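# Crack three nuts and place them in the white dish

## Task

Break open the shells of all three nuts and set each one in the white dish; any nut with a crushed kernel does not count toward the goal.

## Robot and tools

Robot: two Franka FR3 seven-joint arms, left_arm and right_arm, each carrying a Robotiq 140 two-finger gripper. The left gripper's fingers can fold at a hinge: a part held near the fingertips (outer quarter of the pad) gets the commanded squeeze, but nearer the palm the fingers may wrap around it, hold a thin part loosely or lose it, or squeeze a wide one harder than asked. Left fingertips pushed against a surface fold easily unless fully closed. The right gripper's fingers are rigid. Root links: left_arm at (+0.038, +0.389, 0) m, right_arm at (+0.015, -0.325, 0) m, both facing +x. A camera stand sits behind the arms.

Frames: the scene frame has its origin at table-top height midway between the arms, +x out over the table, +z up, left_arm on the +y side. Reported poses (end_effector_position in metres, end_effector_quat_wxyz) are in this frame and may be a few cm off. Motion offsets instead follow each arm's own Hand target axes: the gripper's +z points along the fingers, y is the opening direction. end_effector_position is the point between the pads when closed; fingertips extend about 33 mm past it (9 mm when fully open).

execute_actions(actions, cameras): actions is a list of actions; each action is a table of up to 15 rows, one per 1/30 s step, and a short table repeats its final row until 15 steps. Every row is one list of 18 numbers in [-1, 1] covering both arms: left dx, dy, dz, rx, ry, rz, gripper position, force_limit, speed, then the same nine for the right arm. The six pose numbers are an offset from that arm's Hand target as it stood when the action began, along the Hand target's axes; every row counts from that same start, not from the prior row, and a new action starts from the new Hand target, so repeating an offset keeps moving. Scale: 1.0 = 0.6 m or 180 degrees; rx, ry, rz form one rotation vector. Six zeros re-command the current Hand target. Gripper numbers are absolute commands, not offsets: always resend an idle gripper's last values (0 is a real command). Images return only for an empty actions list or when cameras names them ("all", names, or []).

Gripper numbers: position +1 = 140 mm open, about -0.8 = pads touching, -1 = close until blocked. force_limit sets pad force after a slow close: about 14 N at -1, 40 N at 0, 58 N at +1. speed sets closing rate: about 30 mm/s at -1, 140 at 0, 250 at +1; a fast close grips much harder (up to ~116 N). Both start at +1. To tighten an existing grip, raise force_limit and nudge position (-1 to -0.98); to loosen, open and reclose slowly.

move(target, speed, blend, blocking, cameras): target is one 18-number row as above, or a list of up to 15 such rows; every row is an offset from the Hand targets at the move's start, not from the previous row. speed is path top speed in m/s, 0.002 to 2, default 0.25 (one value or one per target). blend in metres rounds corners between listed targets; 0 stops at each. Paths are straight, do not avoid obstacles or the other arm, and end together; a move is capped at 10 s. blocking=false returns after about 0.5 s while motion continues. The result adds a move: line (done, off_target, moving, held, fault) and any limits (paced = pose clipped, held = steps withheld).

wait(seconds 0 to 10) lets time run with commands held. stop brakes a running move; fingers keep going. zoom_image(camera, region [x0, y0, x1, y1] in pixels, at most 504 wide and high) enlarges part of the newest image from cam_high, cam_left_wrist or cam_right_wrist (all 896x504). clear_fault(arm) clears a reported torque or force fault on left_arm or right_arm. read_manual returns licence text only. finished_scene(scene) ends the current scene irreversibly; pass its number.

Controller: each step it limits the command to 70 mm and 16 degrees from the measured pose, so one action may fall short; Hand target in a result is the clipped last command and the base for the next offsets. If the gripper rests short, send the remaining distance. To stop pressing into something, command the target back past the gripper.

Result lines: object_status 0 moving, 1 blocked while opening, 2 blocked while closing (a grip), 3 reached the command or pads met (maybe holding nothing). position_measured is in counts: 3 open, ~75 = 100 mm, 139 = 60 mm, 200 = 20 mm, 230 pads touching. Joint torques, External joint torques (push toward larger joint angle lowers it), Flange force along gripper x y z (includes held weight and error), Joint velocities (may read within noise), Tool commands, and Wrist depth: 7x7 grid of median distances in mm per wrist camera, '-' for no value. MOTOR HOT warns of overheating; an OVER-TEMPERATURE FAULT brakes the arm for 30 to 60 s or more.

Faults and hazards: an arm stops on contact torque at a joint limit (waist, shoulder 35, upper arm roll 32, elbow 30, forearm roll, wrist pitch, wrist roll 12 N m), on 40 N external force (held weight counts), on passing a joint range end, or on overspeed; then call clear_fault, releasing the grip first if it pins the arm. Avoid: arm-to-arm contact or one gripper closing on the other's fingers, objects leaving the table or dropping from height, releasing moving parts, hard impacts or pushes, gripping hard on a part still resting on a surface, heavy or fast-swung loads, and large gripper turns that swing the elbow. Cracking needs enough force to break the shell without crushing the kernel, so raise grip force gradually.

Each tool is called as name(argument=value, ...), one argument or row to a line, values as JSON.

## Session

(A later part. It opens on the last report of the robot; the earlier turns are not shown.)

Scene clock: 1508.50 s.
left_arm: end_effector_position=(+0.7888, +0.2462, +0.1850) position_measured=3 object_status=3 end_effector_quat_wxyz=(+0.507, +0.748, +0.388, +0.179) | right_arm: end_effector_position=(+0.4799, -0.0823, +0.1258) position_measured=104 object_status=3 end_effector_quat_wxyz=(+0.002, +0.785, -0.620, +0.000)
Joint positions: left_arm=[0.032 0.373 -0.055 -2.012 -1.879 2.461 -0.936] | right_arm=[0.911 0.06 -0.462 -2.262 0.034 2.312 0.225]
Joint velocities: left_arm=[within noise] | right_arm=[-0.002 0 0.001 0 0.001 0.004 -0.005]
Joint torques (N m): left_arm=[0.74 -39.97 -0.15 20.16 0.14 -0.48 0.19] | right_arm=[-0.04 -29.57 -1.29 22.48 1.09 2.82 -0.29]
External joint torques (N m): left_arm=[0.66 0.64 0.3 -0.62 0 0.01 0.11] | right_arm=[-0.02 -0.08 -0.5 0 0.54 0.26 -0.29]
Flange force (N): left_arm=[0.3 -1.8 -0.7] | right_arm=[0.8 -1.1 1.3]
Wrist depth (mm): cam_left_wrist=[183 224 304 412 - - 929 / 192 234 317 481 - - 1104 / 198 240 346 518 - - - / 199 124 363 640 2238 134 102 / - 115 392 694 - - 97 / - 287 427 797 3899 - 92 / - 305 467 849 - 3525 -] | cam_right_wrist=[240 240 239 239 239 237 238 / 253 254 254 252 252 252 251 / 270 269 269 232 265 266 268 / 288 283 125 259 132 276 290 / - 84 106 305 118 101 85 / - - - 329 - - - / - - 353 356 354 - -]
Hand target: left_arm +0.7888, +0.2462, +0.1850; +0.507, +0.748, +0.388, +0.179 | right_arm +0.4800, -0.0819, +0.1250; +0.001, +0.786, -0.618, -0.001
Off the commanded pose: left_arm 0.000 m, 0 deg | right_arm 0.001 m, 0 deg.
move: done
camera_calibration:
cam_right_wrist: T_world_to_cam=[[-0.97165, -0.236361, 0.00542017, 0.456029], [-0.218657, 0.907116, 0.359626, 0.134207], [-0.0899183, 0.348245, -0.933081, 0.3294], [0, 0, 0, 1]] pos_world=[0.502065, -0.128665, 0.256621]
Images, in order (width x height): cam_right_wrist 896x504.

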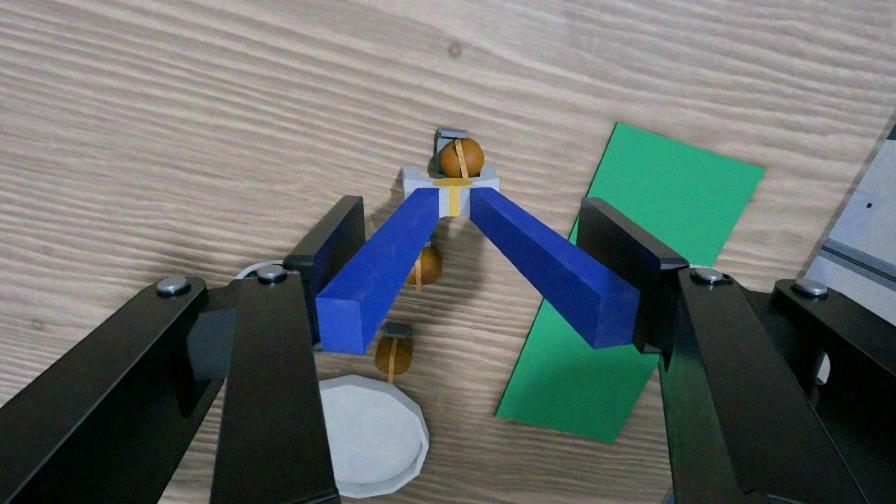

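move(
  target=[
    [0,0,0,0,0,0,1,1,1,0,0,0,0,0,0,-0.24,-1,-1],
    [0,0,0,0,0,0,1,1,1,0,0,-0.0067,0,0,0,-0.24,-1,-1],
  ],
  speed=0.02,
  cameras=["cam_right_wrist"],
)

zoom_image(
  camera="cam_right_wrist",
  region=[300, 120, 660, 400],
)

move(
  target=[0,0,0,0,0,0,1,1,1,0,0,-0.0167,0,0,0,-0.24,-1,-1],
  speed=0.02,
  cameras=["cam_right_wrist"],
)

zoom_image(
  camera="cam_right_wrist",
  region=[300, 120, 660, 400],
)

Scene clock: 1518.80 s.
left_arm: end_effector_position=(+0.7888, +0.2462, +0.1850) position_measured=3 object_status=3 end_effector_quat_wxyz=(+0.507, +0.748, +0.388, +0.179) | right_arm: end_effector_position=(+0.4795, -0.0821, +0.1272) position_measured=159 object_status=3 end_effector_quat_wxyz=(+0.002, +0.785, -0.619, +0.000)
Joint positions: left_arm=[0.032 0.373 -0.055 -2.012 -1.879 2.461 -0.936] | right_arm=[0.911 0.057 -0.462 -2.261 0.034 2.308 0.224]
Joint velocities: left_arm=[within noise] | right_arm=[0 -0.001 0.001 0 -0.001 -0.004 -0.001]
Joint torques (N m): left_arm=[0.71 -39.97 -0.11 20.22 0.12 -0.49 0.19] | right_arm=[0.31 -31.75 -1.34 24.02 0.68 2.68 -0.22]
External joint torques (N m): left_arm=[0.73 0.61 0.43 -0.51 -0.01 0.01 0.11] | right_arm=[0.28 -2.26 -0.63 1.45 0.13 0.11 -0.22]
Flange force (N): left_arm=[0.6 -1.7 -0.6] | right_arm=[1.0 1.2 -4.8]
Wrist depth (mm): cam_left_wrist=[183 223 302 399 - - - / 192 233 317 503 1532 - - / 198 240 345 522 - - - / 199 124 363 598 - 134 101 / - 115 391 697 - - 97 / - 286 425 836 4219 - 92 / - 306 465 812 - - -] | cam_right_wrist=[241 240 241 240 241 240 238 / 255 255 254 253 254 254 253 / 271 270 270 233 266 273 272 / 289 289 281 179 121 282 295 / 306 - - 302 105 87 1234 / - - - 333 - - - / - - - 358 - - -]
Hand target: left_arm +0.7888, +0.2462, +0.1850; +0.507, +0.748, +0.388, +0.179 | right_arm +0.4801, -0.0819, +0.1290; +0.001, +0.786, -0.618, -0.001
Off the commanded pose: left_arm 0.000 m, 0 deg | right_arm 0.002 m, 0 deg.
move: done
camera_calibration:
cam_right_wrist: T_world_to_cam=[[-0.971312, -0.237728, 0.00624474, 0.455267], [-0.219532, 0.906444, 0.360783, 0.133782], [-0.0914287, 0.349062, -0.932629, 0.331247], [0, 0, 0, 1]] pos_world=[0.501861, -0.128662, 0.257821]
Images, in order (width x height): cam_right_wrist 896x504.

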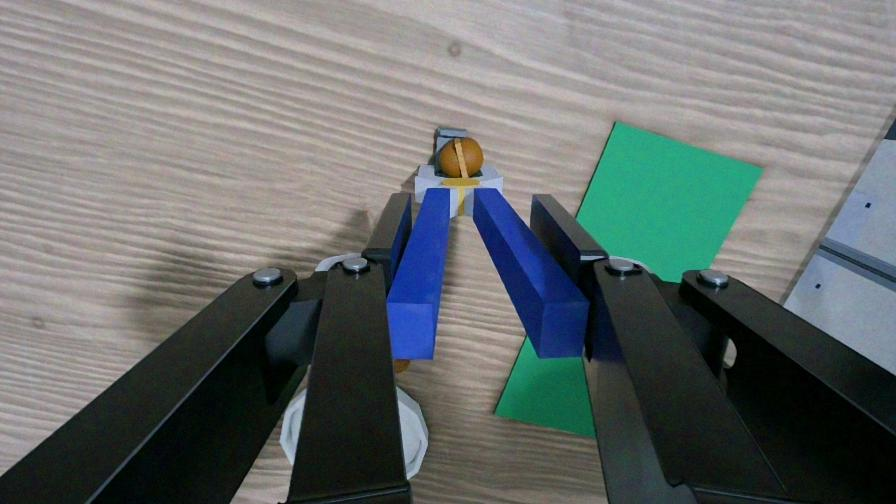

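Scaled by 1.400 from the camera's 896x504 image, which has a finer 1280x720 frame.

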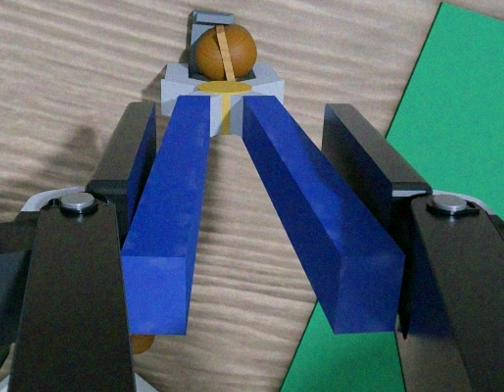

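Scene clock: 1519.77 s.
left_arm: end_effector_position=(+0.7888, +0.2462, +0.1850) position_measured=3 object_status=3 end_effector_quat_wxyz=(+0.507, +0.748, +0.388, +0.179) | right_arm: end_effector_position=(+0.4791, -0.0815, +0.1372) position_measured=159 object_status=3 end_effector_quat_wxyz=(+0.001, +0.786, -0.618, -0.002)
Joint positions: left_arm=[0.032 0.373 -0.055 -2.012 -1.879 2.461 -0.936] | right_arm=[0.911 0.04 -0.462 -2.251 0.028 2.283 0.224]
Joint velocities: left_arm=[within noise] | right_arm=[0.001 0.001 -0.001 0.001 -0.001 -0.004 0.001]
Joint torques (N m): left_arm=[0.73 -39.94 -0.14 20.18 0.14 -0.48 0.21] | right_arm=[0.45 -31.3 -1.06 24.27 0.31 2.72 0.05]
External joint torques (N m): left_arm=[0.69 0.43 0.34 -0.45 0 0 0.13] | right_arm=[0.47 -2.22 -0.53 1.47 -0.25 0.15 0.05]
Flange force (N): left_arm=[0.4 -1.5 -0.8] | right_arm=[0.4 2.4 -5.2]
Wrist depth (mm): cam_left_wrist=[184 223 303 407 - - - / 192 233 317 464 - - - / 198 240 344 520 - - - / 199 124 364 596 - 134 101 / - 115 392 715 - - 97 / - 286 426 833 4515 - 92 / - 303 465 820 - - -] | cam_right_wrist=[250 249 250 250 249 249 248 / 263 263 263 264 265 262 263 / 281 279 282 241 279 281 280 / 299 299 290 157 130 295 304 / 317 - - 318 105 87 1274 / - - - 344 - - - / - - - 377 - - -]
Hand target: left_arm +0.7888, +0.2462, +0.1850; +0.507, +0.748, +0.388, +0.179 | right_arm +0.4801, -0.0819, +0.1390; +0.001, +0.786, -0.618, -0.001
Off the commanded pose: left_arm 0.000 m, 0 deg | right_arm 0.002 m, 0 deg.
move: done
camera_calibration:
cam_right_wrist: T_world_to_cam=[[-0.970331, -0.241673, 0.00717686, 0.45412], [-0.22253, 0.904291, 0.364334, 0.130226], [-0.0945394, 0.351927, -0.931241, 0.341939], [0, 0, 0, 1]] pos_world=[0.501953, -0.128351, 0.267723]
Images, in order (width x height): cam_right_wrist 896x504.

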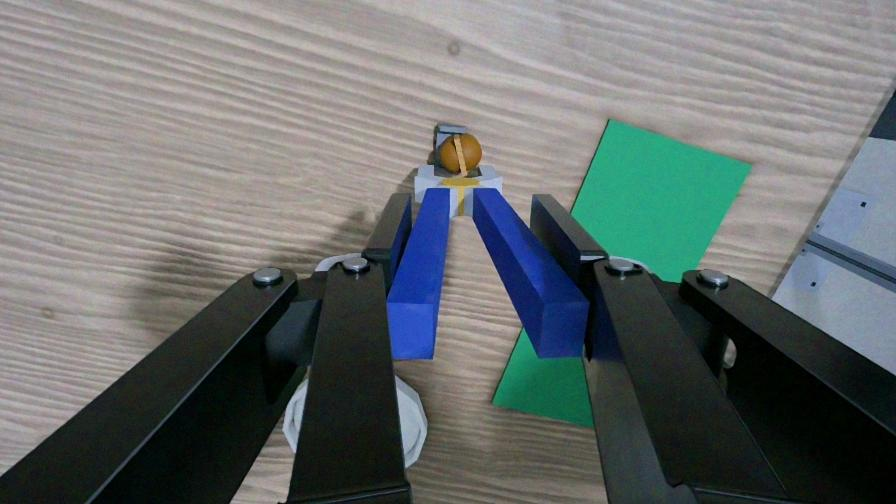

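Scaled by 1.400 from the camera's 896x504 image, which has a finer 1280x720 frame.

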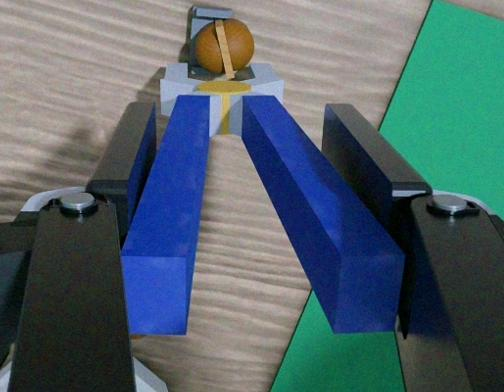

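move(
  target=[
    [0,0,0,0,0,0,1,1,1,0,0,-0.0083,0,0,0,-0.24,-1,-1],
    [0,0,0,0,0,0,1,1,1,0.0163,0.003,-0.0083,0,0,0,-0.24,-1,-1],
  ],
  speed=0.02,
  cameras=["cam_right_wrist","cam_high"],
)

zoom_image(
  camera="cam_right_wrist",
  region=[380, 100, 560, 240],
)

zoom_image(
  camera="cam_high",
  region=[362, 210, 422, 280],
)

Scene clock: 1564.83 s.
left_arm: end_effector_position=(+0.7888, +0.2462, +0.1850) position_measured=3 object_status=3 end_effector_quat_wxyz=(+0.507, +0.748, +0.388, +0.179) | right_arm: end_effector_position=(+0.4794, -0.0904, +0.1428) position_measured=159 object_status=3 end_effector_quat_wxyz=(+0.001, +0.784, -0.621, -0.002)
Joint positions: left_arm=[0.032 0.373 -0.055 -2.012 -1.879 2.461 -0.936] | right_arm=[0.903 0.019 -0.469 -2.258 0.016 2.271 0.224]
Joint torques (N m): left_arm=[0.72 -39.95 -0.12 20.23 0.13 -0.47 0.17] | right_arm=[-0.05 -30.71 -0.94 23.22 0.38 2.82 -0.23]
External joint torques (N m): left_arm=[0.65 0.74 0.33 -0.59 -0.01 0.02 0.09] | right_arm=[-0.02 -2.45 -0.66 0.45 -0.19 0.28 -0.23]
Flange force (N): left_arm=[0.6 -1.7 -0.4] | right_arm=[2.5 5.8 -3.8]
Wrist depth (mm): cam_left_wrist=[184 223 303 409 - - - / 191 234 317 457 - - - / 197 240 344 521 - - - / 199 124 365 589 2318 134 101 / - 115 393 696 - - 97 / - 287 423 757 - - 93 / - 306 467 855 3525 3299 -] | cam_right_wrist=[254 255 254 253 254 254 253 / 271 270 269 269 268 269 269 / 286 288 285 234 280 285 293 / 306 307 296 169 121 299 1185 / 322 - - 321 104 88 1309 / - - - 353 - - - / - - - 382 - - -]
Hand target: left_arm +0.7888, +0.2462, +0.1850; +0.507, +0.748, +0.388, +0.179 | right_arm +0.4806, -0.0918, +0.1440; +0.001, +0.786, -0.618, -0.001
Off the commanded pose: left_arm 0.000 m, 0 deg | right_arm 0.002 m, 0 deg.
move: done
camera_calibration:
cam_right_wrist: T_world_to_cam=[[-0.972012, -0.234796, 0.00802925, 0.453463], [-0.215827, 0.90594, 0.364267, 0.133246], [-0.0928025, 0.352339, -0.93126, 0.349419], [0, 0, 0, 1]] pos_world=[0.501956, -0.137355, 0.273222]
Images, in order (width x height): cam_high 896x504, cam_right_wrist 896x504.

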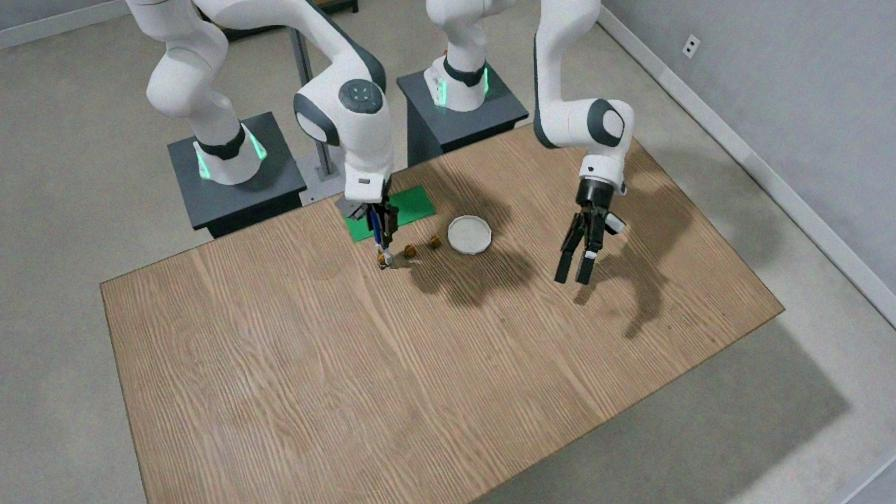

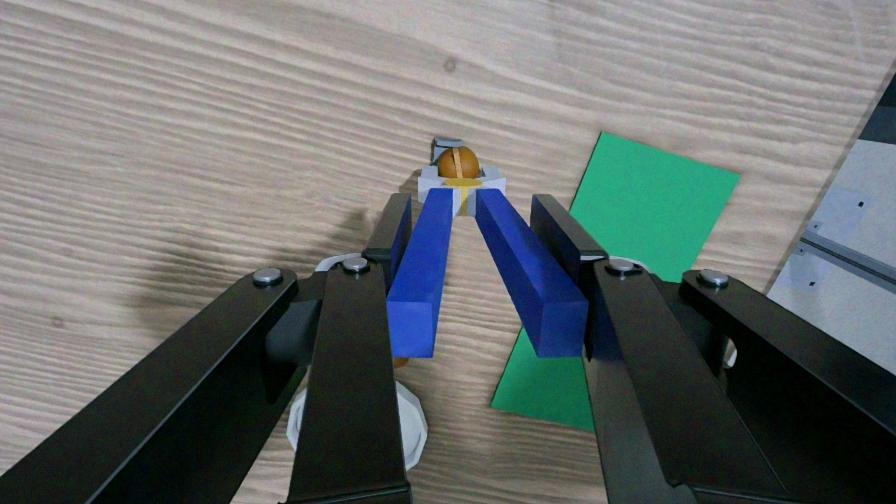

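Scaled by 2.800 from the camera's 896x504 image, which has a finer 1280x720 frame.

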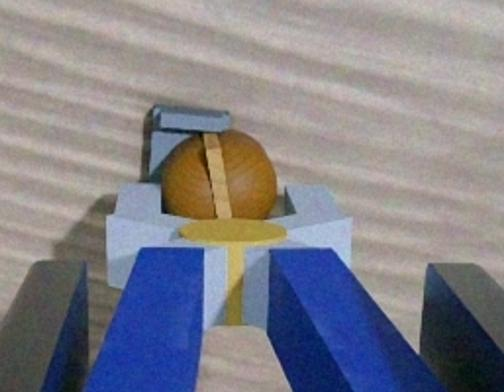

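Scaled by 7.200 from the camera's 896x504 image, which has a finer 1280x720 frame.

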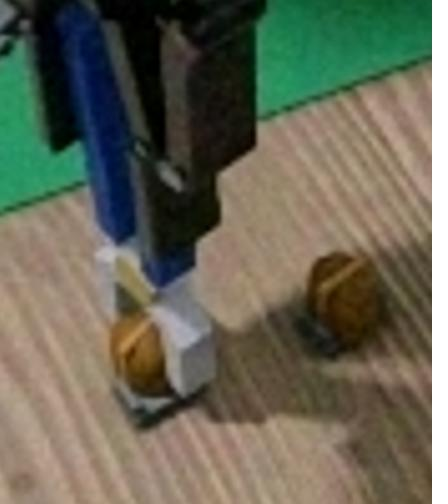

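move(
  target=[
    [0,0,0,0,0,0,1,1,1,0,-0.0025,0,0,0,0,-0.22,-1,-1],
    [0,0,0,0,0,0,1,1,1,0.0017,-0.0025,0.015,0,0,0,-0.22,-1,-1],
  ],
  speed=0.015,
  cameras=["cam_right_wrist","cam_high"],
)

zoom_image(
  camera="cam_right_wrist",
  region=[380, 100, 560, 240],
)

zoom_image(
  camera="cam_high",
  region=[362, 210, 422, 280],
)

Scene clock: 1581.13 s.
left_arm: end_effector_position=(+0.7888, +0.2462, +0.1850) position_measured=3 object_status=3 end_effector_quat_wxyz=(+0.507, +0.748, +0.388, +0.179) | right_arm: end_effector_position=(+0.4828, -0.0918, +0.1371) position_measured=157 object_status=3 end_effector_quat_wxyz=(+0.000, +0.785, -0.620, +0.001)
Joint positions: left_arm=[0.032 0.373 -0.055 -2.012 -1.879 2.461 -0.936] | right_arm=[0.9 0.032 -0.469 -2.261 0.018 2.29 0.216]
Joint velocities: left_arm=[within noise] | right_arm=[-0.001 0 -0.001 0 0 0.005 -0.003]
Joint torques (N m): left_arm=[0.71 -39.93 -0.14 20.16 0.13 -0.47 0.21] | right_arm=[-0.07 -27.83 -1 22.01 1.06 2.83 -0.37]
External joint torques (N m): left_arm=[0.67 0.96 0.35 -0.81 -0.01 0.02 0.12] | right_arm=[-0.33 0.91 -0.82 -0.74 0.5 0.26 -0.37]
Flange force (N): left_arm=[0.5 -2.3 -0.4] | right_arm=[1.4 -1.9 3.7]
Wrist depth (mm): cam_left_wrist=[184 223 303 413 - - - / 191 234 317 458 - - - / 198 239 344 516 - - - / 200 124 365 598 - 134 101 / - 115 391 701 - - 97 / - 286 425 757 - - 93 / - 305 467 916 - - -] | cam_right_wrist=[251 250 250 249 249 249 247 / 265 265 264 263 264 263 261 / 282 281 280 249 278 277 279 / 301 300 290 156 120 292 303 / 318 - - 316 104 88 1227 / - - - 343 - - - / - - - 371 - - -]
Hand target: left_arm +0.7888, +0.2462, +0.1850; +0.507, +0.748, +0.388, +0.179 | right_arm +0.4823, -0.0924, +0.1350; +0.001, +0.786, -0.618, -0.001
Off the commanded pose: left_arm 0.000 m, 0 deg | right_arm 0.002 m, 0 deg.
move: done
camera_calibration:
cam_right_wrist: T_world_to_cam=[[-0.971376, -0.23753, 0.00276883, 0.456594], [-0.220553, 0.906153, 0.360893, 0.140117], [-0.0882321, 0.349952, -0.932603, 0.342755], [0, 0, 0, 1]] pos_world=[0.50467, -0.13846, 0.267823]
Images, in order (width x height): cam_high 896x504, cam_right_wrist 896x504.

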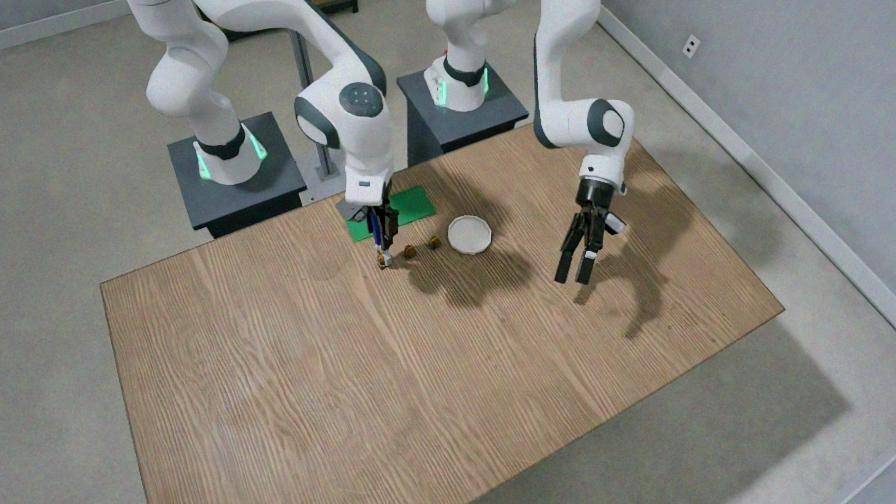

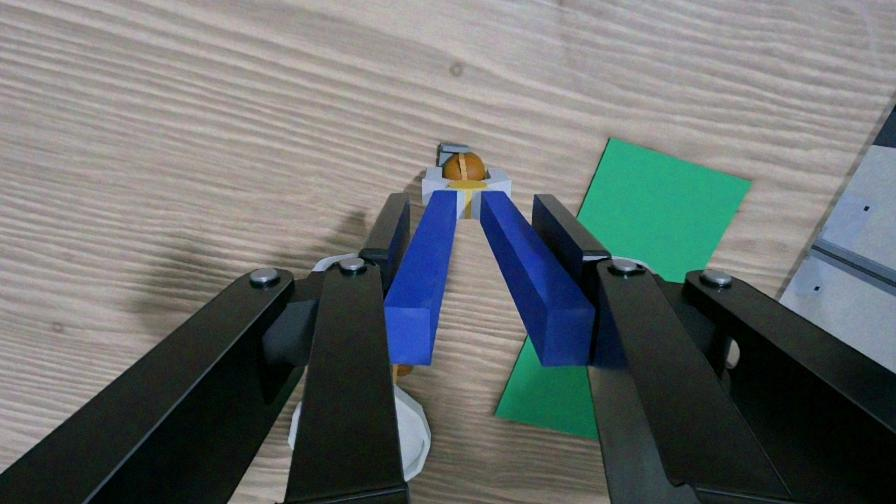

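Scaled by 2.800 from the camera's 896x504 image, which has a finer 1280x720 frame.

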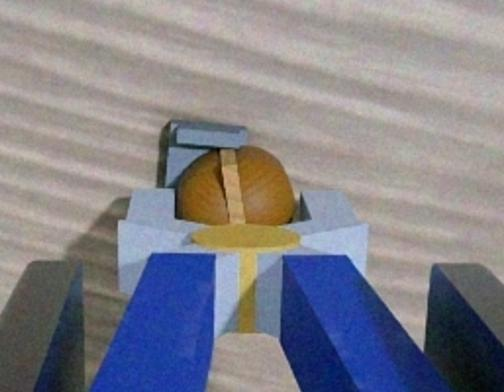

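Scaled by 7.200 from the camera's 896x504 image, which has a finer 1280x720 frame.

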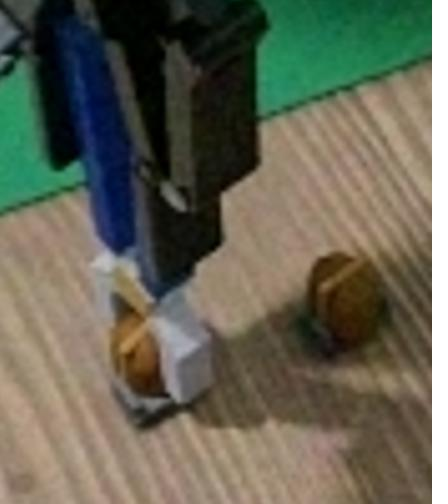

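move(
  target=[0,0,0,0,0,0,1,1,1,0,0,-0.002,0,0,0,-0.27,-1,-1],
  speed=0.02,
)

wait(
  seconds=0.5,
  cameras=["cam_right_wrist"],
)

zoom_image(
  camera="cam_right_wrist",
  region=[380, 100, 560, 240],
)

Scene clock: 1588.63 s.
left_arm: end_effector_position=(+0.7888, +0.2462, +0.1850) position_measured=3 object_status=3 end_effector_quat_wxyz=(+0.507, +0.748, +0.388, +0.179) | right_arm: end_effector_position=(+0.4829, -0.0918, +0.1371) position_measured=163 object_status=3 end_effector_quat_wxyz=(+0.000, +0.785, -0.619, +0.001)
Joint positions: left_arm=[0.032 0.373 -0.055 -2.012 -1.879 2.461 -0.936] | right_arm=[0.9 0.032 -0.469 -2.261 0.018 2.291 0.215]
Joint torques (N m): left_arm=[0.67 -39.96 -0.16 20.21 0.13 -0.48 0.21] | right_arm=[-0.06 -28.7 -1.02 22.41 0.77 2.59 -0.3]
External joint torques (N m): left_arm=[0.66 0.57 0.35 -0.53 0 0.01 0.13] | right_arm=[-0.15 0.11 -0.68 -0.36 0.21 0.01 -0.3]
Flange force (N): left_arm=[0.4 -1.7 -0.7] | right_arm=[1.4 -0.2 1.0]
Wrist depth (mm): cam_left_wrist=[184 224 302 414 - - - / 192 233 317 458 - - - / 198 240 345 519 - - - / 199 124 363 596 - 134 101 / - 115 392 696 2626 - 97 / - 286 426 787 - - 92 / - 303 468 929 - - -] | cam_right_wrist=[251 249 250 249 249 248 248 / 265 265 265 264 262 262 261 / 281 282 282 246 276 276 281 / 299 301 293 144 121 294 303 / 316 - - 314 99 92 1247 / - - - 343 - 77 - / - - - 371 - - -]
Hand target: left_arm +0.7888, +0.2462, +0.1850; +0.507, +0.748, +0.388, +0.179 | right_arm +0.4823, -0.0924, +0.1362; +0.001, +0.786, -0.618, -0.001
Off the commanded pose: left_arm 0.000 m, 0 deg | right_arm 0.001 m, 0 deg.
move: done

Scene clock: 1589.13 s.
left_arm: end_effector_position=(+0.7888, +0.2462, +0.1850) position_measured=3 object_status=3 end_effector_quat_wxyz=(+0.507, +0.748, +0.388, +0.179) | right_arm: end_effector_position=(+0.4829, -0.0918, +0.1371) position_measured=163 object_status=3 end_effector_quat_wxyz=(+0.000, +0.785, -0.619, +0.001)
Joint positions: left_arm=[0.032 0.373 -0.055 -2.012 -1.879 2.461 -0.936] | right_arm=[0.9 0.032 -0.469 -2.261 0.018 2.291 0.215]
Joint torques (N m): left_arm=[0.7 -39.99 -0.1 20.19 0.12 -0.48 0.19] | right_arm=[-0.04 -28.64 -0.99 22.4 0.77 2.58 -0.3]
External joint torques (N m): left_arm=[0.53 0.59 0.27 -0.6 -0.02 0 0.1] | right_arm=[0.06 0.09 -0.47 -0.33 0.21 0.02 -0.3]
Flange force (N): left_arm=[0.2 -1.7 -0.7] | right_arm=[1.0 -0.1 0.9]
Wrist depth (mm): cam_left_wrist=[184 223 302 414 - - - / 192 234 316 460 - - - / 198 240 345 517 - - - / 199 124 363 596 - 134 101 / - 115 395 696 - - 96 / - 288 425 782 4856 4021 92 / - 305 465 916 3574 - -] | cam_right_wrist=[250 249 249 250 248 249 247 / 265 265 264 264 263 263 262 / 282 281 280 249 275 277 281 / 301 302 292 153 128 292 908 / 318 - - 314 99 92 1247 / - - - 345 - 77 - / - - - 372 - - -]
Hand target: left_arm +0.7888, +0.2462, +0.1850; +0.507, +0.748, +0.388, +0.179 | right_arm +0.4823, -0.0924, +0.1362; +0.001, +0.786, -0.618, -0.001
Tool commands: left_gripper/position=+1.0 left_gripper/force_limit=+1.0 left_gripper/speed=+1.0 right_gripper/position=-0.27 right_gripper/force_limit=-1.0 right_gripper/speed=-1.0
Off the commanded pose: left_arm 0.000 m, 0 deg | right_arm 0.001 m, 0 deg.
wait: 0.50 s; at rest by 0.17 s
camera_calibration:
cam_right_wrist: T_world_to_cam=[[-0.971112, -0.238612, 0.0022158, 0.456581], [-0.221749, 0.905834, 0.360961, 0.140588], [-0.0881367, 0.350042, -0.932578, 0.342687], [0, 0, 0, 1]] pos_world=[0.50477, -0.138359, 0.267824]
Images, in order (width x height): cam_right_wrist 896x504.

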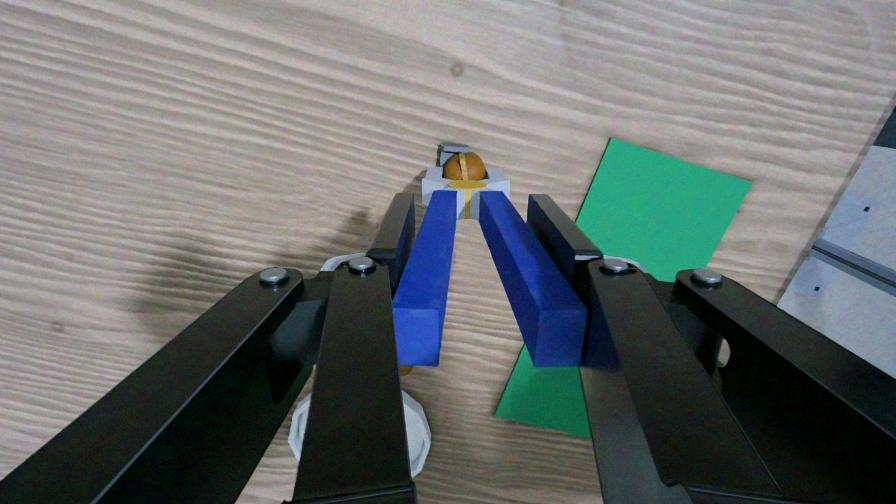

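Scaled by 2.800 from the camera's 896x504 image, which has a finer 1280x720 frame.

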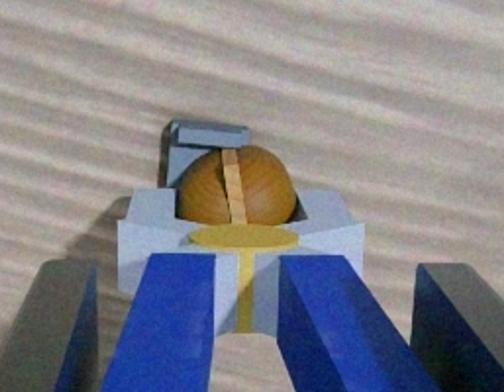

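move(
  target=[0,0,0,0,0,0,1,1,1,0,0,0,0,0,0,-0.31,-1,-1],
  speed=0.02,
)

move(
  target=[0,0,0,0,0,0,1,1,1,0,0,0,0,0,0,-0.35,-1,-1],
  speed=0.02,
)

wait(
  seconds=0.5,
  cameras=["cam_right_wrist"],
)

zoom_image(
  camera="cam_right_wrist",
  region=[380, 100, 560, 240],
)

Scene clock: 1593.40 s.
left_arm: end_effector_position=(+0.7888, +0.2462, +0.1850) position_measured=3 object_status=3 end_effector_quat_wxyz=(+0.507, +0.748, +0.388, +0.179) | right_arm: end_effector_position=(+0.4829, -0.0918, +0.1371) position_measured=168 object_status=3 end_effector_quat_wxyz=(+0.000, +0.785, -0.619, +0.001)
Joint positions: left_arm=[0.032 0.373 -0.055 -2.012 -1.879 2.461 -0.936] | right_arm=[0.9 0.032 -0.469 -2.261 0.018 2.291 0.215]
Joint torques (N m): left_arm=[0.7 -39.95 -0.08 20.16 0.14 -0.48 0.21] | right_arm=[-0.07 -28.64 -1.02 22.39 0.78 2.54 -0.28]
External joint torques (N m): left_arm=[0.74 0.4 0.48 -0.5 0 0.02 0.13] | right_arm=[-0.02 0.06 -0.55 -0.28 0.22 -0.02 -0.28]
Flange force (N): left_arm=[0.4 -1.5 -1.1] | right_arm=[1.1 -0.2 0.8]
Wrist depth (mm): cam_left_wrist=[184 223 303 412 1414 - - / 192 233 319 444 - - - / 198 241 345 523 - - - / 200 124 363 598 - 134 101 / - 115 393 721 - - 97 / - 288 427 838 - - 92 / - 305 466 875 2573 - -] | cam_right_wrist=[251 249 249 250 249 248 247 / 266 266 264 264 262 262 261 / 281 283 281 245 275 274 283 / 301 300 297 142 118 297 302 / 323 - - 313 98 90 1247 / - - - 344 - 75 - / - - - 373 - - -]
Hand target: left_arm +0.7888, +0.2462, +0.1850; +0.507, +0.748, +0.388, +0.179 | right_arm +0.4823, -0.0924, +0.1362; +0.001, +0.786, -0.618, -0.001
Off the commanded pose: left_arm 0.000 m, 0 deg | right_arm 0.001 m, 0 deg.
move: done

Scene clock: 1593.90 s.
left_arm: end_effector_position=(+0.7888, +0.2462, +0.1850) position_measured=3 object_status=3 end_effector_quat_wxyz=(+0.507, +0.748, +0.388, +0.179) | right_arm: end_effector_position=(+0.4830, -0.0917, +0.1372) position_measured=169 object_status=2 end_effector_quat_wxyz=(+0.000, +0.785, -0.619, +0.001)
Joint positions: left_arm=[0.032 0.373 -0.055 -2.012 -1.879 2.461 -0.936] | right_arm=[0.9 0.032 -0.469 -2.261 0.018 2.291 0.215]
Joint torques (N m): left_arm=[0.68 -39.94 -0.09 20.2 0.13 -0.47 0.17] | right_arm=[-0.04 -28.6 -1.05 22.31 0.78 2.56 -0.3]
External joint torques (N m): left_arm=[0.75 0.76 0.49 -0.61 -0.01 0.03 0.08] | right_arm=[-0.05 0.03 -0.65 -0.34 0.22 0 -0.3]
Flange force (N): left_arm=[0.8 -1.8 -0.5] | right_arm=[1.3 0.0 0.8]
Wrist depth (mm): cam_left_wrist=[184 223 303 417 - - 897 / 192 233 316 478 - - - / 198 240 344 518 - - - / 199 124 363 593 2042 134 101 / - 115 394 694 2626 2828 97 / - 287 427 782 - 3342 93 / - 305 466 814 - - -] | cam_right_wrist=[250 251 249 249 249 247 248 / 267 266 265 264 263 263 261 / 282 284 281 245 276 275 282 / 301 299 295 142 116 295 305 / 323 - - 114 98 89 1234 / - - - 343 - 75 - / - - - 370 - - -]
Hand target: left_arm +0.7888, +0.2462, +0.1850; +0.507, +0.748, +0.388, +0.179 | right_arm +0.4823, -0.0924, +0.1362; +0.001, +0.786, -0.618, -0.001
Off the commanded pose: left_arm 0.000 m, 0 deg | right_arm 0.001 m, 0 deg.
move: done

Scene clock: 1594.40 s.
left_arm: end_effector_position=(+0.7888, +0.2462, +0.1850) position_measured=3 object_status=3 end_effector_quat_wxyz=(+0.507, +0.748, +0.388, +0.179) | right_arm: end_effector_position=(+0.4830, -0.0917, +0.1372) position_measured=169 object_status=2 end_effector_quat_wxyz=(+0.000, +0.785, -0.619, +0.001)
Joint positions: left_arm=[0.032 0.373 -0.055 -2.012 -1.879 2.461 -0.936] | right_arm=[0.9 0.032 -0.469 -2.261 0.018 2.291 0.215]
Joint torques (N m): left_arm=[0.68 -39.95 -0.14 20.18 0.13 -0.49 0.19] | right_arm=[-0.05 -28.6 -1.04 22.31 0.77 2.56 -0.33]
External joint torques (N m): left_arm=[0.77 0.52 0.46 -0.53 0 0.01 0.1] | right_arm=[-0.11 0.06 -0.67 -0.36 0.21 0 -0.33]
Flange force (N): left_arm=[0.5 -1.6 -0.9] | right_arm=[1.4 -0.1 0.9]
Wrist depth (mm): cam_left_wrist=[184 224 303 410 - - - / 192 233 319 451 - - - / 197 240 345 520 - 1560 - / 199 124 364 600 - 134 104 / - 115 392 711 - - 96 / - 287 428 830 2958 3299 92 / - 303 470 864 3625 3101 -] | cam_right_wrist=[251 250 251 250 249 249 247 / 265 264 264 265 263 264 261 / 281 281 280 248 277 277 282 / 301 299 296 143 120 294 301 / 321 - - 114 98 89 1247 / - - - 345 - 75 - / - - - 372 - - -]
Hand target: left_arm +0.7888, +0.2462, +0.1850; +0.507, +0.748, +0.388, +0.179 | right_arm +0.4823, -0.0924, +0.1362; +0.001, +0.786, -0.618, -0.001
Tool commands: left_gripper/position=+1.0 left_gripper/force_limit=+1.0 left_gripper/speed=+1.0 right_gripper/position=-0.35 right_gripper/force_limit=-1.0 right_gripper/speed=-1.0
Off the commanded pose: left_arm 0.000 m, 0 deg | right_arm 0.001 m, 0 deg.
wait: 0.50 s; at rest by 0.17 s
camera_calibration:
cam_right_wrist: T_world_to_cam=[[-0.971126, -0.238559, 0.00200333, 0.45675], [-0.221769, 0.905811, 0.361004, 0.14057], [-0.0879353, 0.350136, -0.932562, 0.342696], [0, 0, 0, 1]] pos_world=[0.504871, -0.138359, 0.267924]
Images, in order (width x height): cam_right_wrist 896x504.

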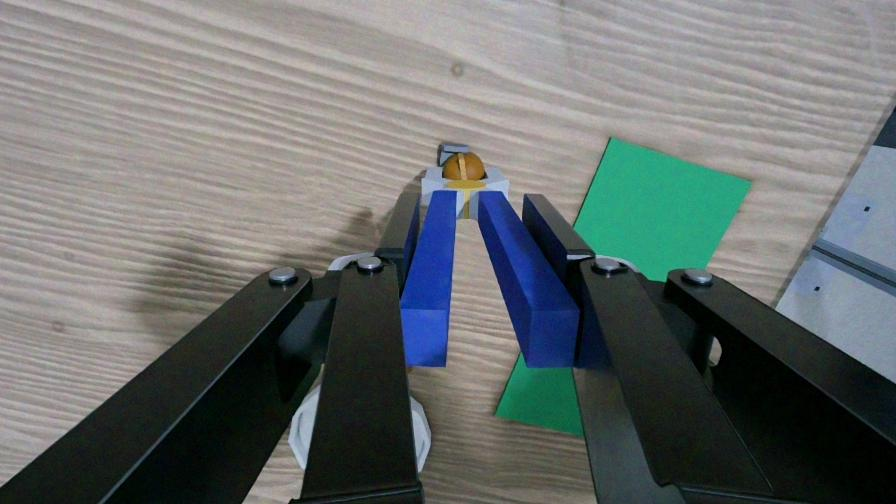

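Scaled by 2.800 from the camera's 896x504 image, which has a finer 1280x720 frame.

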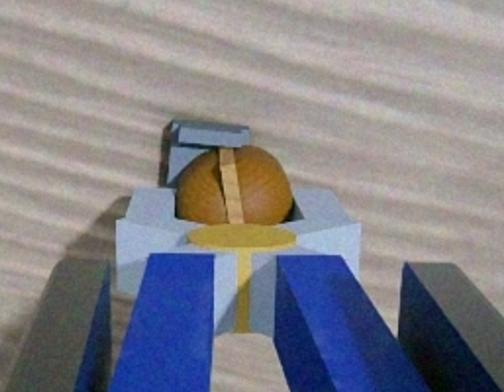

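move(
  target=[0,0,0,0,0,0,1,1,1,0,0,0,0,0,0,-0.37,-0.02,-1],
  speed=0.02,
)

wait(
  seconds=1.0,
  cameras=["cam_right_wrist"],
)

zoom_image(
  camera="cam_right_wrist",
  region=[380, 100, 560, 240],
)

Scene clock: 1602.23 s.
left_arm: end_effector_position=(+0.7888, +0.2462, +0.1850) position_measured=3 object_status=3 end_effector_quat_wxyz=(+0.507, +0.748, +0.388, +0.179) | right_arm: end_effector_position=(+0.4830, -0.0917, +0.1372) position_measured=170 object_status=2 end_effector_quat_wxyz=(+0.000, +0.785, -0.619, +0.001)
Joint positions: left_arm=[0.032 0.373 -0.055 -2.012 -1.879 2.461 -0.936] | right_arm=[0.9 0.032 -0.469 -2.261 0.018 2.291 0.215]
Joint torques (N m): left_arm=[0.73 -39.95 -0.13 20.16 0.13 -0.48 0.19] | right_arm=[-0.04 -28.56 -1.03 22.3 0.76 2.55 -0.29]
External joint torques (N m): left_arm=[0.79 0.73 0.45 -0.71 -0.01 0.02 0.1] | right_arm=[-0.12 0.13 -0.69 -0.42 0.2 -0.02 -0.29]
Flange force (N): left_arm=[0.5 -2.0 -0.9] | right_arm=[1.4 0.0 1.0]
Wrist depth (mm): cam_left_wrist=[184 223 303 407 - - - / 191 234 317 454 - - - / 198 239 345 519 - 1293 - / 200 124 363 594 - 134 105 / - 115 391 699 - - 97 / - 287 426 755 4289 - 92 / - 305 468 838 3574 - -] | cam_right_wrist=[251 250 249 248 250 248 248 / 266 266 264 264 263 262 263 / 283 282 282 245 276 271 280 / 301 302 296 143 139 294 306 / 323 - - 110 100 89 1227 / - - - 344 - 75 - / - - - 372 - - -]
Hand target: left_arm +0.7888, +0.2462, +0.1850; +0.507, +0.748, +0.388, +0.179 | right_arm +0.4823, -0.0924, +0.1362; +0.001, +0.786, -0.618, -0.001
Off the commanded pose: left_arm 0.000 m, 0 deg | right_arm 0.001 m, 0 deg.
move: done

Scene clock: 1603.23 s.
left_arm: end_effector_position=(+0.7888, +0.2462, +0.1850) position_measured=3 object_status=3 end_effector_quat_wxyz=(+0.507, +0.748, +0.388, +0.179) | right_arm: end_effector_position=(+0.4830, -0.0917, +0.1372) position_measured=170 object_status=2 end_effector_quat_wxyz=(+0.000, +0.785, -0.619, +0.001)
Joint positions: left_arm=[0.032 0.373 -0.055 -2.012 -1.879 2.461 -0.936] | right_arm=[0.9 0.032 -0.469 -2.261 0.018 2.291 0.215]
Joint torques (N m): left_arm=[0.72 -39.94 -0.11 20.17 0.13 -0.47 0.21] | right_arm=[-0.04 -28.62 -1.03 22.28 0.76 2.53 -0.31]
External joint torques (N m): left_arm=[0.43 0.74 0.16 -0.7 -0.01 -0.01 0.13] | right_arm=[0.03 0.14 -0.54 -0.41 0.2 -0.03 -0.31]
Flange force (N): left_arm=[0.1 -1.9 -0.4] | right_arm=[1.1 -0.1 1.0]
Wrist depth (mm): cam_left_wrist=[184 223 302 411 - - - / 191 234 318 458 - 1414 - / 198 241 343 531 2075 - - / 199 124 364 610 - 134 101 / - 115 395 697 - - 97 / - 287 425 777 3785 - 92 / - 304 468 922 4596 - -] | cam_right_wrist=[250 250 250 250 249 249 248 / 265 265 263 264 264 261 261 / 283 282 280 249 279 270 281 / 301 299 295 142 117 295 1039 / 322 - - 107 98 89 1227 / - - - 342 - 75 - / - - - 370 - - -]
Hand target: left_arm +0.7888, +0.2462, +0.1850; +0.507, +0.748, +0.388, +0.179 | right_arm +0.4823, -0.0924, +0.1362; +0.001, +0.786, -0.618, -0.001
Tool commands: left_gripper/position=+1.0 left_gripper/force_limit=+1.0 left_gripper/speed=+1.0 right_gripper/position=-0.37 right_gripper/force_limit=-0.02 right_gripper/speed=-1.0
Off the commanded pose: left_arm 0.000 m, 0 deg | right_arm 0.001 m, 0 deg.
wait: 1.00 s; at rest by 0.17 s
camera_calibration:
cam_right_wrist: T_world_to_cam=[[-0.971126, -0.238559, 0.00200333, 0.45675], [-0.221769, 0.905811, 0.361004, 0.14057], [-0.0879353, 0.350136, -0.932562, 0.342696], [0, 0, 0, 1]] pos_world=[0.504871, -0.138359, 0.267924]
Images, in order (width x height): cam_right_wrist 896x504.

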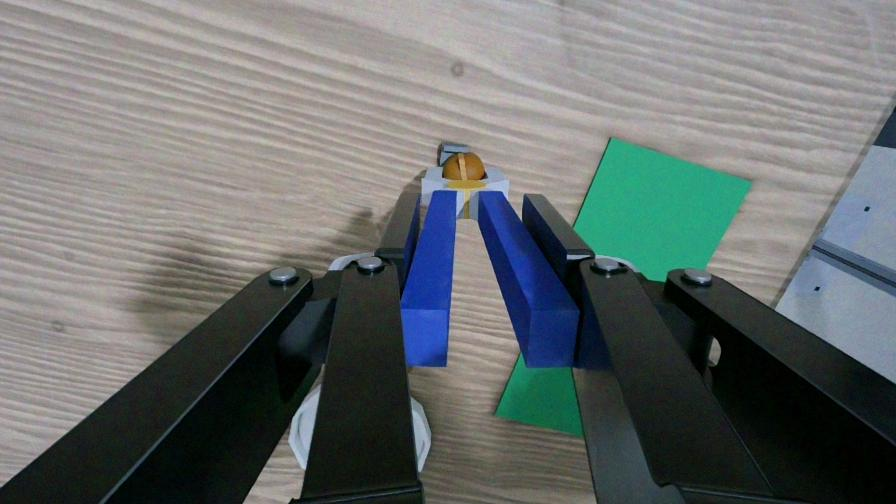

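Scaled by 2.800 from the camera's 896x504 image, which has a finer 1280x720 frame.

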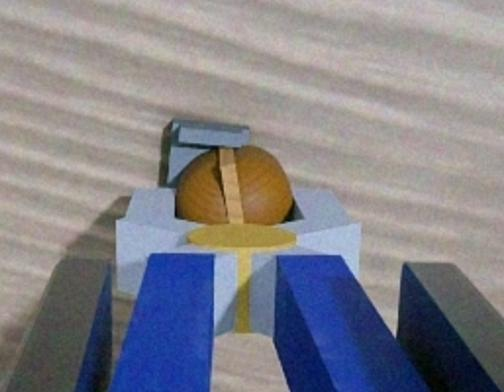

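move(
  target=[0,0,0,0,0,0,1,1,1,0,0,0,0,0,0,-0.385,0,-1],
  speed=0.02,
)

wait(
  seconds=1.0,
  cameras=["cam_right_wrist"],
)

zoom_image(
  camera="cam_right_wrist",
  region=[380, 100, 560, 240],
)

Scene clock: 1607.47 s.
left_arm: end_effector_position=(+0.7888, +0.2462, +0.1850) position_measured=3 object_status=3 end_effector_quat_wxyz=(+0.507, +0.748, +0.388, +0.179) | right_arm: end_effector_position=(+0.4837, -0.0914, +0.1382) position_measured=178 object_status=3 end_effector_quat_wxyz=(-0.001, +0.785, -0.619, +0.001)
Joint positions: left_arm=[0.032 0.373 -0.055 -2.012 -1.879 2.461 -0.936] | right_arm=[0.9 0.031 -0.469 -2.26 0.018 2.291 0.215]
Joint torques (N m): left_arm=[0.71 -39.98 -0.09 20.18 0.13 -0.49 0.2] | right_arm=[0.01 -28 -0.9 21.6 0.77 2.32 -0.31]
External joint torques (N m): left_arm=[0.81 0.56 0.53 -0.61 -0.01 0.02 0.11] | right_arm=[-0.02 0.71 -0.51 -1.14 0.21 -0.25 -0.31]
Flange force (N): left_arm=[0.5 -1.8 -1.1] | right_arm=[1.3 0.6 2.1]
Wrist depth (mm): cam_left_wrist=[184 223 303 404 - - - / 192 234 319 452 - - - / 198 239 343 522 - - - / 199 124 362 596 - 134 101 / - 115 392 697 - - 96 / - 286 423 775 3525 - 92 / - 304 468 1009 3959 - -] | cam_right_wrist=[252 251 251 250 250 249 248 / 267 266 267 264 265 264 263 / 282 282 283 245 276 276 282 / 302 301 297 130 116 295 303 / 325 - - - 100 94 1260 / - - - 345 - 76 - / - - - 373 - - -]
Hand target: left_arm +0.7888, +0.2462, +0.1850; +0.507, +0.748, +0.388, +0.179 | right_arm +0.4823, -0.0924, +0.1362; +0.001, +0.786, -0.618, -0.001
Off the commanded pose: left_arm 0.000 m, 0 deg | right_arm 0.003 m, 0 deg.
move: done

Scene clock: 1608.47 s.
left_arm: end_effector_position=(+0.7888, +0.2462, +0.1850) position_measured=3 object_status=3 end_effector_quat_wxyz=(+0.507, +0.748, +0.388, +0.179) | right_arm: end_effector_position=(+0.4837, -0.0914, +0.1382) position_measured=178 object_status=3 end_effector_quat_wxyz=(-0.001, +0.785, -0.619, +0.001)
Joint positions: left_arm=[0.032 0.373 -0.055 -2.012 -1.879 2.461 -0.936] | right_arm=[0.9 0.031 -0.469 -2.26 0.018 2.291 0.215]
Joint torques (N m): left_arm=[0.7 -39.93 -0.1 20.17 0.12 -0.47 0.19] | right_arm=[-0.04 -27.98 -0.87 21.64 0.77 2.32 -0.33]
External joint torques (N m): left_arm=[0.81 0.55 0.52 -0.5 -0.01 0.03 0.11] | right_arm=[-0.06 0.73 -0.48 -1.07 0.21 -0.24 -0.33]
Flange force (N): left_arm=[0.7 -1.6 -0.8] | right_arm=[1.2 0.2 2.2]
Wrist depth (mm): cam_left_wrist=[184 222 302 418 - - - / 192 233 317 451 - - - / 198 239 344 521 - - - / 199 124 365 598 - 134 101 / - 115 392 715 - - 97 / - 287 429 782 3899 3028 92 / - 304 468 825 3625 - -] | cam_right_wrist=[251 252 251 250 250 249 248 / 267 266 267 265 265 263 261 / 283 283 282 261 278 272 283 / 301 301 296 130 116 303 308 / 324 - - - 100 94 1267 / - - - 347 - 76 - / - - - 371 - - -]
Hand target: left_arm +0.7888, +0.2462, +0.1850; +0.507, +0.748, +0.388, +0.179 | right_arm +0.4823, -0.0924, +0.1362; +0.001, +0.786, -0.618, -0.001
Tool commands: left_gripper/position=+1.0 left_gripper/force_limit=+1.0 left_gripper/speed=+1.0 right_gripper/position=-0.385 right_gripper/force_limit=+0.0 right_gripper/speed=-1.0
Off the commanded pose: left_arm 0.000 m, 0 deg | right_arm 0.003 m, 0 deg.
wait: 1.00 s; at rest by 0.17 s
camera_calibration:
cam_right_wrist: T_world_to_cam=[[-0.971155, -0.238451, 0.0000771493, 0.457833], [-0.222271, 0.905376, 0.361788, 0.140155], [-0.0863385, 0.351335, -0.93226, 0.342787], [0, 0, 0, 1]] pos_world=[0.505375, -0.138155, 0.268825]
Images, in order (width x height): cam_right_wrist 896x504.

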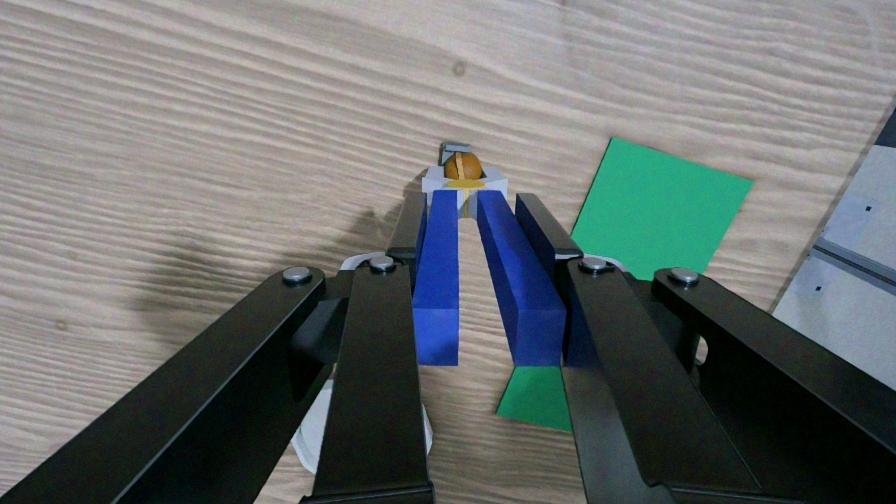

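Scaled by 2.800 from the camera's 896x504 image, which has a finer 1280x720 frame.

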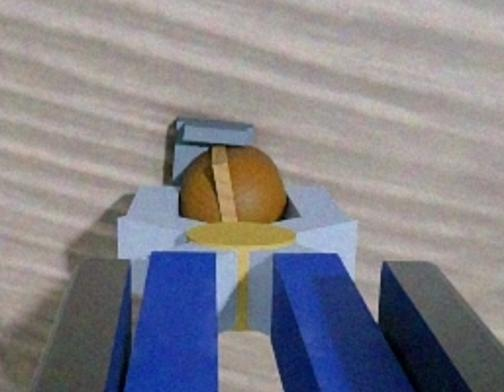

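move(
  target=[0,0,0,0,0,0,1,1,1,0,0,0,0,0,0,-0.21,-1,-1],
  speed=0.02,
  cameras=["cam_right_wrist"],
)

zoom_image(
  camera="cam_right_wrist",
  region=[410, 120, 530, 220],
)

Scene clock: 1617.73 s.
left_arm: end_effector_position=(+0.7888, +0.2462, +0.1850) position_measured=3 object_status=3 end_effector_quat_wxyz=(+0.507, +0.748, +0.388, +0.179) | right_arm: end_effector_position=(+0.4828, -0.0919, +0.1371) position_measured=155 object_status=0 end_effector_quat_wxyz=(+0.000, +0.785, -0.619, +0.001)
Joint positions: left_arm=[0.032 0.373 -0.055 -2.012 -1.879 2.461 -0.936] | right_arm=[0.9 0.032 -0.469 -2.261 0.018 2.291 0.215]
Joint torques (N m): left_arm=[0.69 -40 -0.11 20.17 0.12 -0.46 0.2] | right_arm=[-0.01 -29.1 -1.01 22.93 0.77 2.78 -0.28]
External joint torques (N m): left_arm=[0.54 0.62 0.29 -0.63 -0.01 0.02 0.12] | right_arm=[0 -0.32 -0.58 0.19 0.2 0.21 -0.28]
Flange force (N): left_arm=[0.2 -1.7 -0.6] | right_arm=[1.0 -0.5 0.2]
Wrist depth (mm): cam_left_wrist=[184 224 302 413 - - - / 192 233 318 465 - - - / 197 239 344 522 - - - / 199 124 365 642 2163 134 101 / - 115 391 696 - 2797 97 / - 286 424 757 3841 3959 92 / - 305 465 922 - - -] | cam_right_wrist=[250 249 248 250 248 247 247 / 265 267 264 264 264 263 261 / 280 282 280 247 275 277 281 / 301 300 291 156 120 291 306 / 317 - - 315 104 - 1234 / - - - 341 - - - / - - - 372 - - -]
Hand target: left_arm +0.7888, +0.2462, +0.1850; +0.507, +0.748, +0.388, +0.179 | right_arm +0.4823, -0.0924, +0.1362; +0.001, +0.786, -0.618, -0.001
Off the commanded pose: left_arm 0.000 m, 0 deg | right_arm 0.001 m, 0 deg.
move: done
camera_calibration:
cam_right_wrist: T_world_to_cam=[[-0.971171, -0.238373, 0.00238777, 0.45655], [-0.221456, 0.905864, 0.361065, 0.140634], [-0.0882312, 0.350127, -0.932537, 0.342712], [0, 0, 0, 1]] pos_world=[0.50477, -0.138559, 0.267723]
Images, in order (width x height): cam_right_wrist 896x504.

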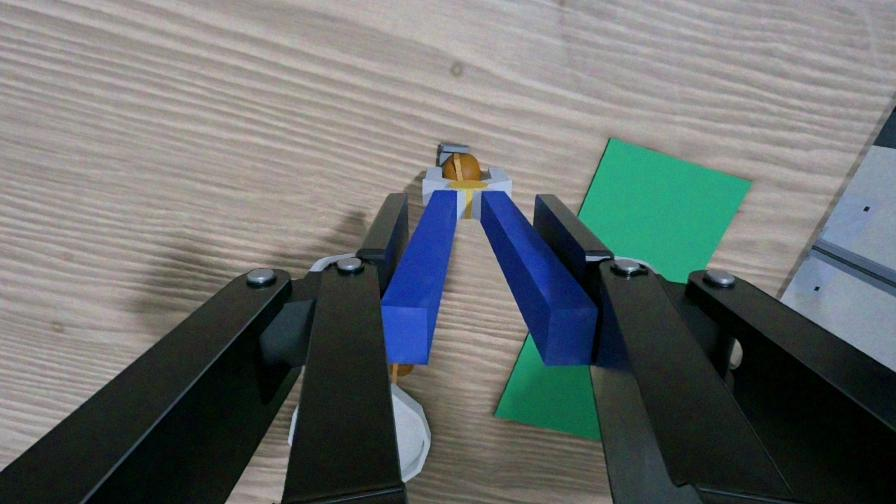

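Scaled by 4.200 from the camera's 896x504 image, which has a finer 1280x720 frame.

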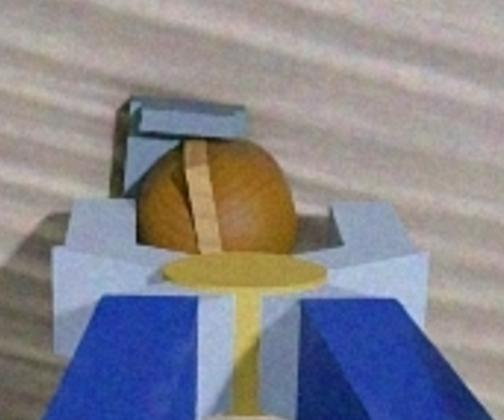

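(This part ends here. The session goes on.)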